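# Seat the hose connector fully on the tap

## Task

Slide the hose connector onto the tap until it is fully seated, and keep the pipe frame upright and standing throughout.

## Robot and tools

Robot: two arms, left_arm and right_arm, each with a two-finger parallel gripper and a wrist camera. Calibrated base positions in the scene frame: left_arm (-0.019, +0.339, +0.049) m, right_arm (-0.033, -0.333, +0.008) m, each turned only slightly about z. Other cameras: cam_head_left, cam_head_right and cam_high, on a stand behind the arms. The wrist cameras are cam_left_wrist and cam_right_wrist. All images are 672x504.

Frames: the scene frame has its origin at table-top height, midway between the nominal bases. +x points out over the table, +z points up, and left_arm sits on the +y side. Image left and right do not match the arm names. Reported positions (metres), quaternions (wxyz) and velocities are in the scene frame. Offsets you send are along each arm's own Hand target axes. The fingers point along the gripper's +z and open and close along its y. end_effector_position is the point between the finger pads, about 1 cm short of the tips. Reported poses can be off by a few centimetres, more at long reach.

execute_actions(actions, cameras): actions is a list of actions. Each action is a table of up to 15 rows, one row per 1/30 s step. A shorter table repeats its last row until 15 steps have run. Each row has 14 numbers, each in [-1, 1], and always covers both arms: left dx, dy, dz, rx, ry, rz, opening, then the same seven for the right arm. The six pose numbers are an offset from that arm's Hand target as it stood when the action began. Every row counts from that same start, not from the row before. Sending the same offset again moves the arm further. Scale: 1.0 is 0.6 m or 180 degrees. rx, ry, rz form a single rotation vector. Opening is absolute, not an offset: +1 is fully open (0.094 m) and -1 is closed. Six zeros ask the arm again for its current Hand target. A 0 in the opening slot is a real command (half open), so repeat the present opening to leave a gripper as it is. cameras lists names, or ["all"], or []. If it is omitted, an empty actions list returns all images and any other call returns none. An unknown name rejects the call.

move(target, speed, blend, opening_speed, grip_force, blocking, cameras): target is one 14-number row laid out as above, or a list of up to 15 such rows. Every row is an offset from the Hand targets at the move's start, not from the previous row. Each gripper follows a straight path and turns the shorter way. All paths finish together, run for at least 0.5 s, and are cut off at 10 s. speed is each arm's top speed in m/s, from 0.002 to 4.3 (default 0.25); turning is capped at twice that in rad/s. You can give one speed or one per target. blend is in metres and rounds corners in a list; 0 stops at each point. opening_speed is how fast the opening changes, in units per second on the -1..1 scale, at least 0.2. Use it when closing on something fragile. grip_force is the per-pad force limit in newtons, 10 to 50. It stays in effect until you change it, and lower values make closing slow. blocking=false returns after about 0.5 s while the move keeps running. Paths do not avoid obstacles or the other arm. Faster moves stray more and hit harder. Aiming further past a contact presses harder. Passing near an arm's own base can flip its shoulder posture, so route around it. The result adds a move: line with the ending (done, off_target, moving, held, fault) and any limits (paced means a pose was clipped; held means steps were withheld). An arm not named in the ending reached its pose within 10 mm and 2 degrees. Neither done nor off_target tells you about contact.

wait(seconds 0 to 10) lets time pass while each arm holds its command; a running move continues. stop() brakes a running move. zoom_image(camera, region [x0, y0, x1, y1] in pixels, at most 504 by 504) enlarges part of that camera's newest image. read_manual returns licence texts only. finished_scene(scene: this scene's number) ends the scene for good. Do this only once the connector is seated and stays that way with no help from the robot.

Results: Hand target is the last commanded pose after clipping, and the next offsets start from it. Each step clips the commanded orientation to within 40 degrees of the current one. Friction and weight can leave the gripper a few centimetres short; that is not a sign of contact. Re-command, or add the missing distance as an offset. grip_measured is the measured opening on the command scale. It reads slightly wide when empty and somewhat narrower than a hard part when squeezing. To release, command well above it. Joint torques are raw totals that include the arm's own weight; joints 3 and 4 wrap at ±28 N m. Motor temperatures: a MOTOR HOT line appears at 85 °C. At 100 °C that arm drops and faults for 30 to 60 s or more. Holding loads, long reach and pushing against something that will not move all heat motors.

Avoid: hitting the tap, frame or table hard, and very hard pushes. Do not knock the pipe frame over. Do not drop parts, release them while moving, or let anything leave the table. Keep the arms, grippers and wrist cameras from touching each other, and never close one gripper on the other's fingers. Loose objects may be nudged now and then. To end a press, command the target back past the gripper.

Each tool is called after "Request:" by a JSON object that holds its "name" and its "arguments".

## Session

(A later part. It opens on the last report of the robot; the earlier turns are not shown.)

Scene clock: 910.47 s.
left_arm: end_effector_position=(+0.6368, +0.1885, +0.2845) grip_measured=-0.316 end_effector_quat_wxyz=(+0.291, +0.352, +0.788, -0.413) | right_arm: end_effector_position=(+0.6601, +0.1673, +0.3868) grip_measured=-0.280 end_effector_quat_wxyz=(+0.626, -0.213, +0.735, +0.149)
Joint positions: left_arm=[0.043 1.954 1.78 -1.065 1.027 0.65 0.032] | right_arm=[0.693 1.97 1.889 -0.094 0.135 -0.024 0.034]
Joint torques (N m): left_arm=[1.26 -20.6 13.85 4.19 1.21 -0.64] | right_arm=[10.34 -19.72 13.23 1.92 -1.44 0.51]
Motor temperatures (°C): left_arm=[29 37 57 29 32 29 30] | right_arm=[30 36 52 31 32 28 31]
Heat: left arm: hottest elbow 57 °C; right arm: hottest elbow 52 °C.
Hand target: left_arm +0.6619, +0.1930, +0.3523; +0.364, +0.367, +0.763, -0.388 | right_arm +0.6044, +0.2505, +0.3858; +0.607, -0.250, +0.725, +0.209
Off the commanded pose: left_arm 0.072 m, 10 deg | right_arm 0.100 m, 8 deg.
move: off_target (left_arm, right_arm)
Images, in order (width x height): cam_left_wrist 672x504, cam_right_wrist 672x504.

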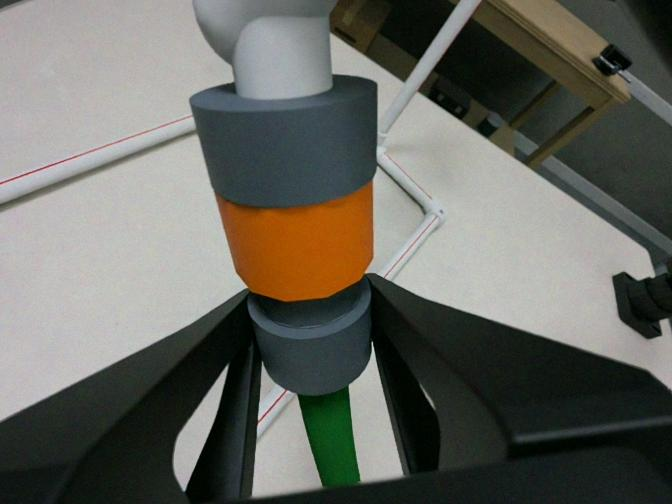

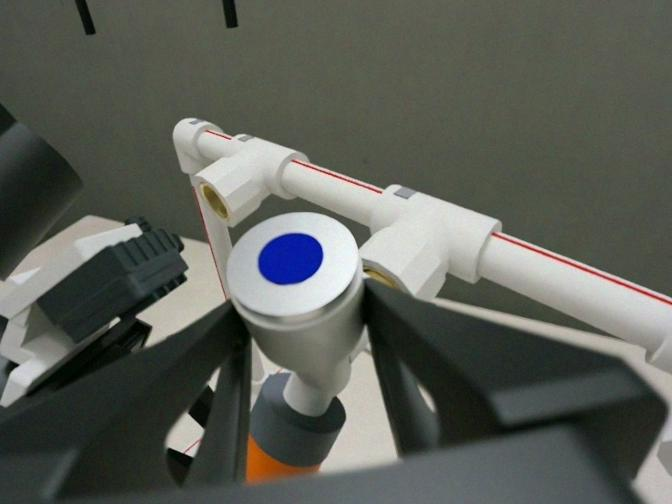

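Request:
{"name": "move", "arguments": {"target": [[0.0592, 0.0128, 0.044, 0, 0, 0, -0.5, -0.0345, -0.1573, -0.0008, 0, 0, 0, -0.45], [0.0592, 0.0128, 0.044, 0, 0, 0, -0.1, -0.0345, -0.1573, -0.0008, 0, 0, 0, -0.45]], "speed": 0.08, "opening_speed": 0.6, "cameras": ["cam_left_wrist", "cam_right_wrist", "cam_high"]}}

Scene clock: 930.13 s.
left_arm: end_effector_position=(+0.6527, +0.1768, +0.2866) grip_measured=-0.102 end_effector_quat_wxyz=(+0.340, +0.357, +0.771, -0.403) | right_arm: end_effector_position=(+0.6713, +0.1535, +0.3869) grip_measured=-0.280 end_effector_quat_wxyz=(+0.607, -0.249, +0.733, +0.181)
Joint positions: left_arm=[0.026 1.937 1.725 -0.844 1.035 0.552 0.042] | right_arm=[0.642 1.972 1.908 -0.136 -0.015 -0.042 0.034]
Joint torques (N m): left_arm=[1.26 -17.9 10.84 1.66 0.32 -0.06] | right_arm=[2.78 -19.08 17.33 1.52 -0.74 0.41]
Motor temperatures (°C): left_arm=[29 37 55 30 32 29 30] | right_arm=[30 36 51 31 34 28 31]
Heat: left arm: hottest elbow 55 °C; right arm: hottest elbow 51 °C.
Hand target: left_arm +0.6591, +0.1836, +0.3085; +0.364, +0.367, +0.763, -0.388 | right_arm +0.6650, +0.1782, +0.4063; +0.607, -0.250, +0.725, +0.209
Off the commanded pose: left_arm 0.024 m, 4 deg | right_arm 0.032 m, 3 deg.
move: off_target (left_arm, right_arm); target 2's new opening was sent with left_arm's hand 0.029 m and 6 deg from that target
Images, in order (width x height): cam_high 672x504, cam_left_wrist 672x504, cam_right_wrist 672x504.

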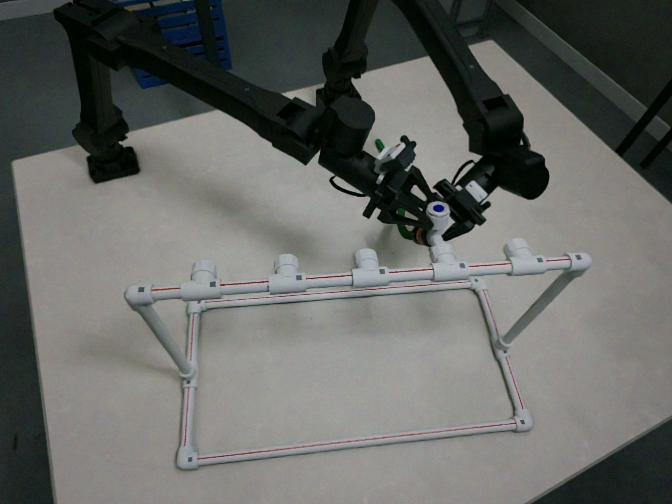

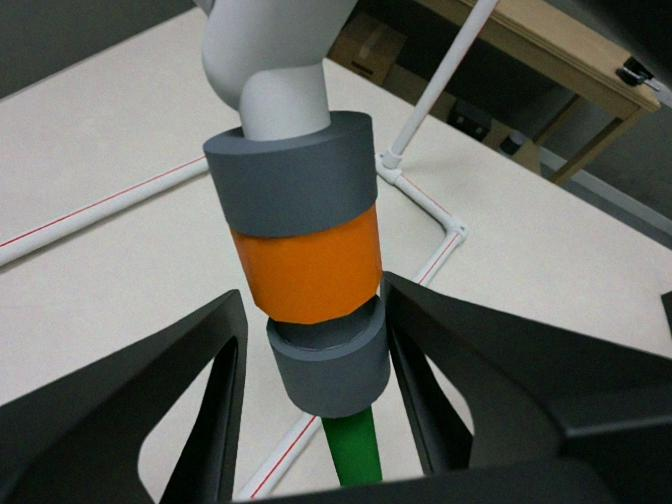

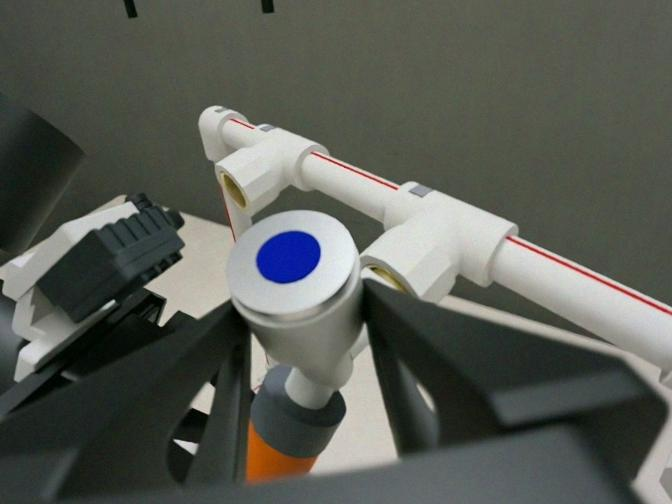

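Request:
{"name": "move", "arguments": {"target": [[0, 0, 0, 0, 0, 0, 0.5, 0, 0, 0, 0, 0, 0, -0.45], [0, 0, -0.25, 0, 0, 0, 0.5, 0, 0, 0, 0, 0, 0, -0.45]], "speed": 0.15, "opening_speed": 1.0, "cameras": ["all"]}}

Scene clock: 936.73 s.
left_arm: end_effector_position=(+0.6094, +0.3130, +0.3449) grip_measured=+0.497 end_effector_quat_wxyz=(+0.343, +0.348, +0.774, -0.402) | right_arm: end_effector_position=(+0.6713, +0.1536, +0.3868) grip_measured=-0.280 end_effector_quat_wxyz=(+0.607, -0.250, +0.733, +0.181)
Joint positions: left_arm=[0.254 1.892 1.833 -1.366 1.109 0.966 0.07] | right_arm=[0.642 1.972 1.908 -0.136 -0.016 -0.042 0.034]
Joint torques (N m): left_arm=[0.26 -15.97 14.02 0.16 0.81 -0.05] | right_arm=[2.2 -19.19 17.35 1.52 -0.71 0.42]
Heat: left arm: hottest elbow 54 °C; right arm: hottest elbow 51 °C.
Hand target: left_arm +0.6183, +0.3124, +0.3737; +0.365, +0.367, +0.763, -0.388 | right_arm +0.6651, +0.1782, +0.4064; +0.607, -0.250, +0.724, +0.209
Off the commanded pose: left_arm 0.030 m, 4 deg | right_arm 0.032 m, 3 deg.
move: off_target (left_arm, right_arm)

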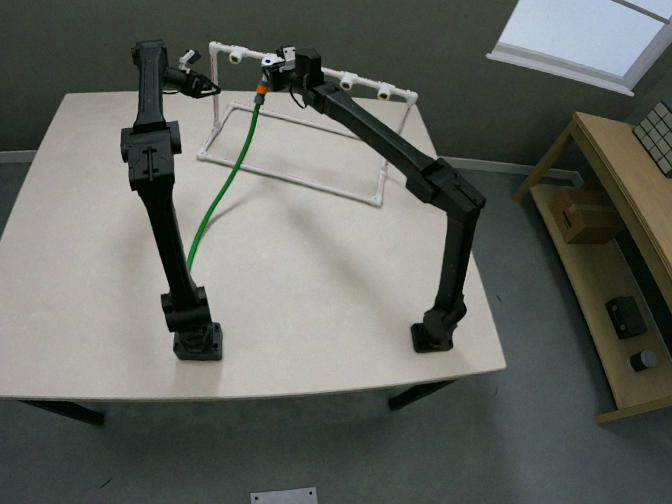

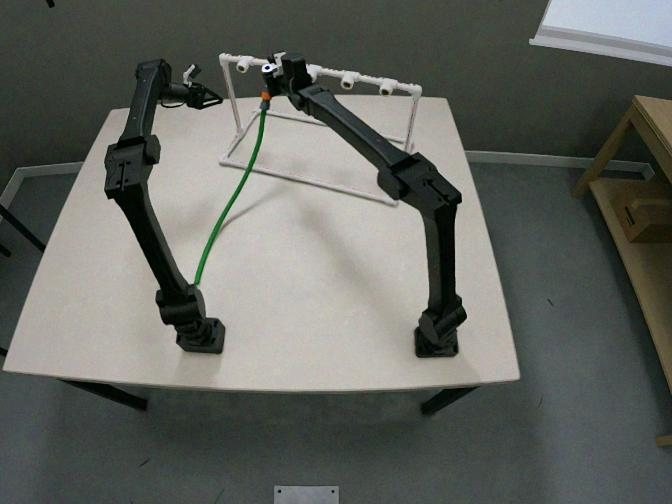

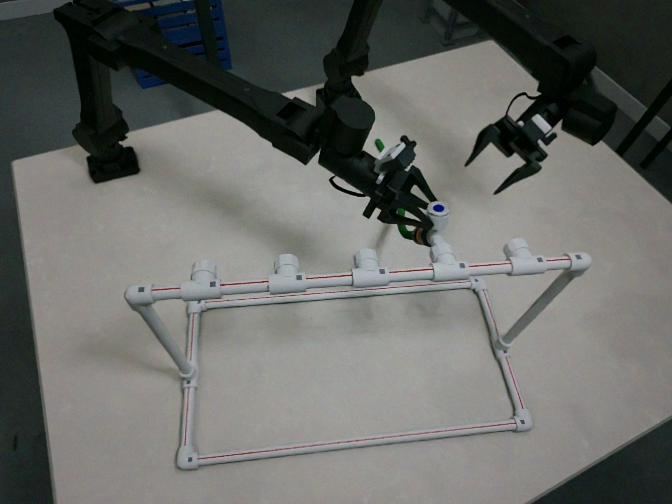

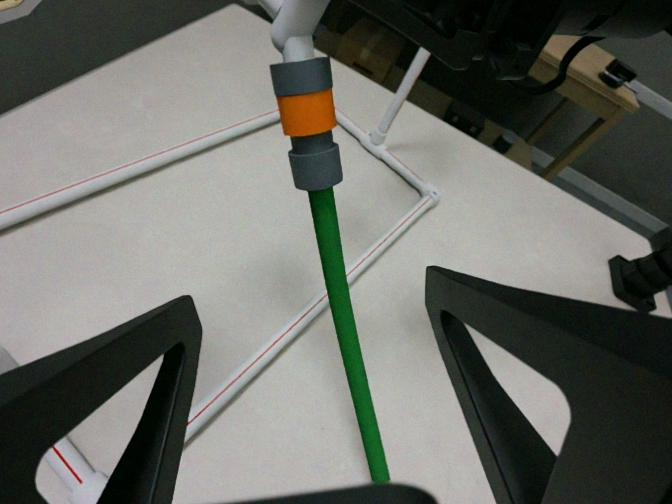

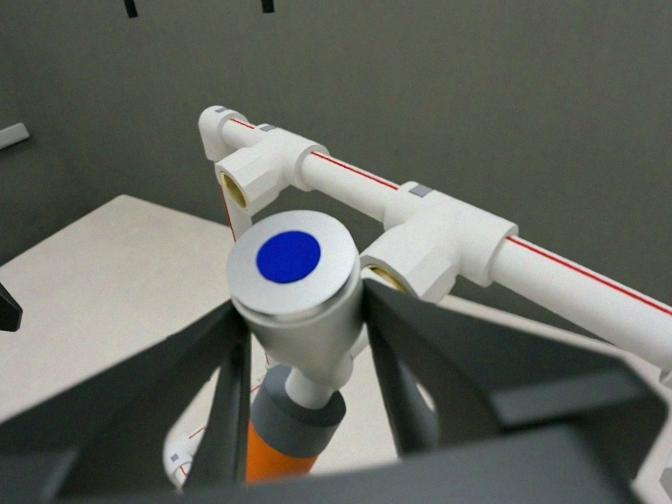

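Request:
{"name": "zoom_image", "arguments": {"camera": "cam_left_wrist", "region": [220, 20, 400, 200]}}

Scaled by 2.800.

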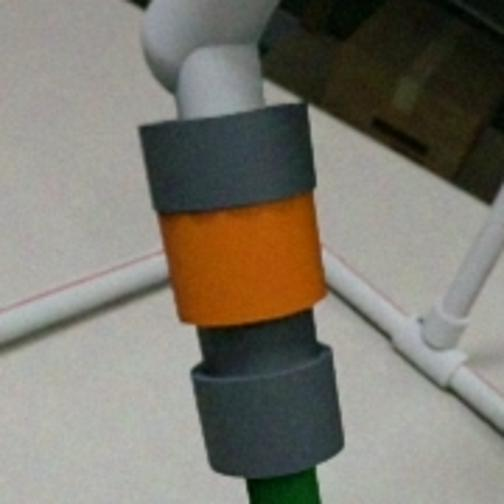

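Request:
{"name": "move", "arguments": {"target": [[0, 0, 0, 0, 0, 0, 0.5, 0, -0.0167, 0, 0, 0, 0, -0.45], [0, 0, 0, 0, 0, 0, 0.5, 0, -0.0167, 0, 0, 0, 0, 0.11], [0, 0, 0, 0, 0, 0, 0.5, 0, -0.0167, -0.25, 0, 0, 0, 0.11]], "speed": 0.12, "opening_speed": 0.8, "cameras": ["all"]}}

Scene clock: 946.80 s.
left_arm: end_effector_position=(+0.6094, +0.3130, +0.3449) grip_measured=+0.497 end_effector_quat_wxyz=(+0.343, +0.349, +0.774, -0.402) | right_arm: end_effector_position=(+0.5525, +0.0810, +0.4400) grip_measured=+0.107 end_effector_quat_wxyz=(+0.608, -0.255, +0.723, +0.206)
Joint positions: left_arm=[0.254 1.892 1.833 -1.366 1.109 0.966 0.07] | right_arm=[0.64 1.58 1.494 -0.091 -0.065 -0.024 0.052]
Joint torques (N m): left_arm=[0.44 -16.03 14.02 0.14 0.82 -0.06] | right_arm=[-0.03 -13.63 11.07 3.25 0.05 0.16]
Motor temperatures (°C): left_arm=[29 38 56 29 32 29 29] | right_arm=[29 35 52 31 33 28 31]
Heat: left arm: hottest elbow 56 °C; right arm: hottest elbow 52 °C.
Hand target: left_arm +0.6183, +0.3124, +0.3737; +0.365, +0.367, +0.763, -0.388 | right_arm +0.5549, +0.0793, +0.4326; +0.607, -0.250, +0.724, +0.209
Off the commanded pose: left_arm 0.030 m, 4 deg | right_arm 0.008 m, 1 deg.
move: off_target (left_arm); target 2's new opening was sent with right_arm's hand 0.026 m and 3 deg from that target

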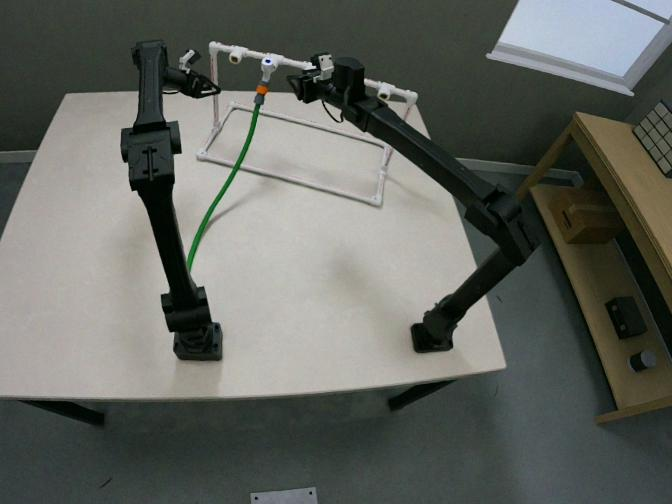

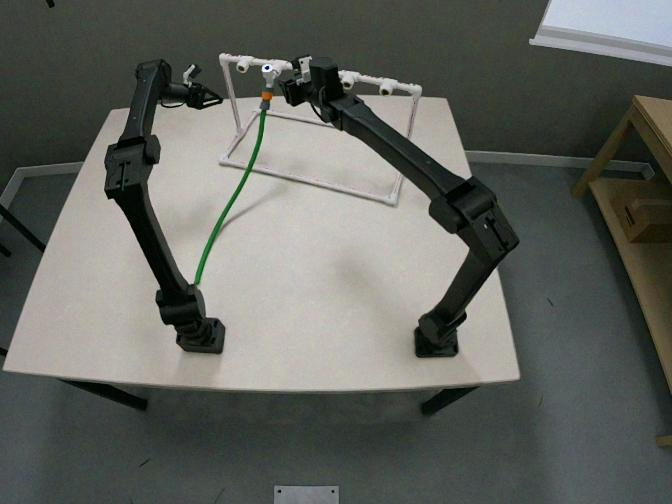

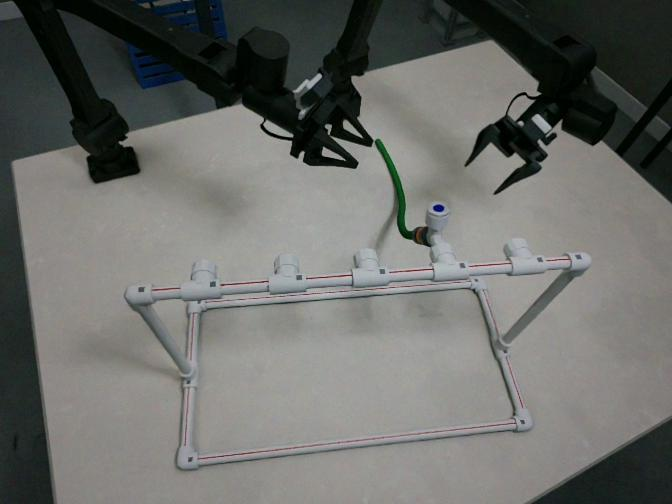

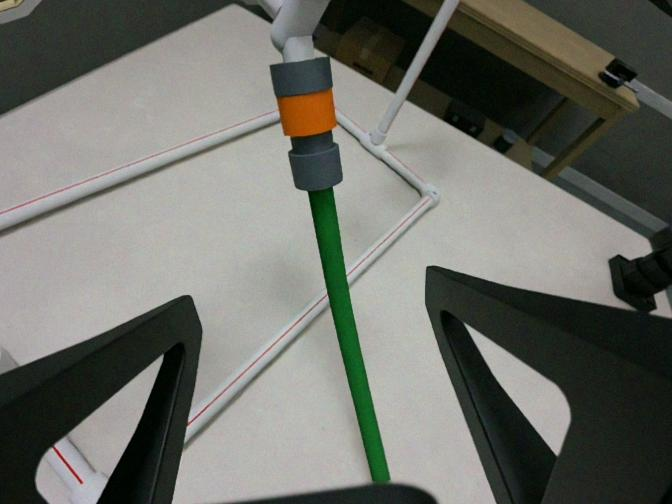

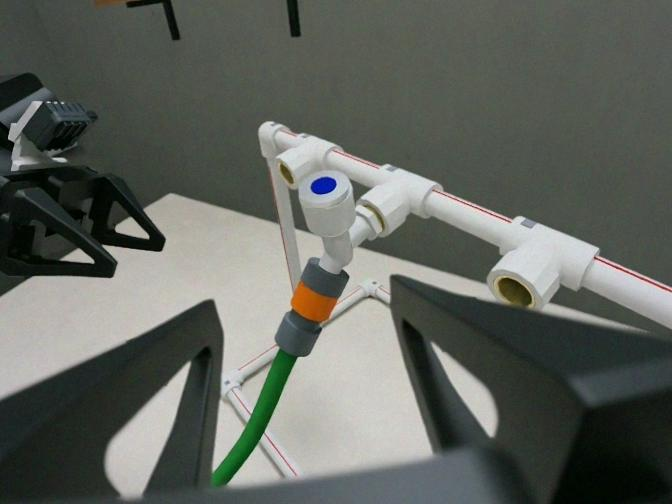

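Request:
{"name": "finished_scene", "arguments": {"scene": 1}}

The scene is finished: the task was done.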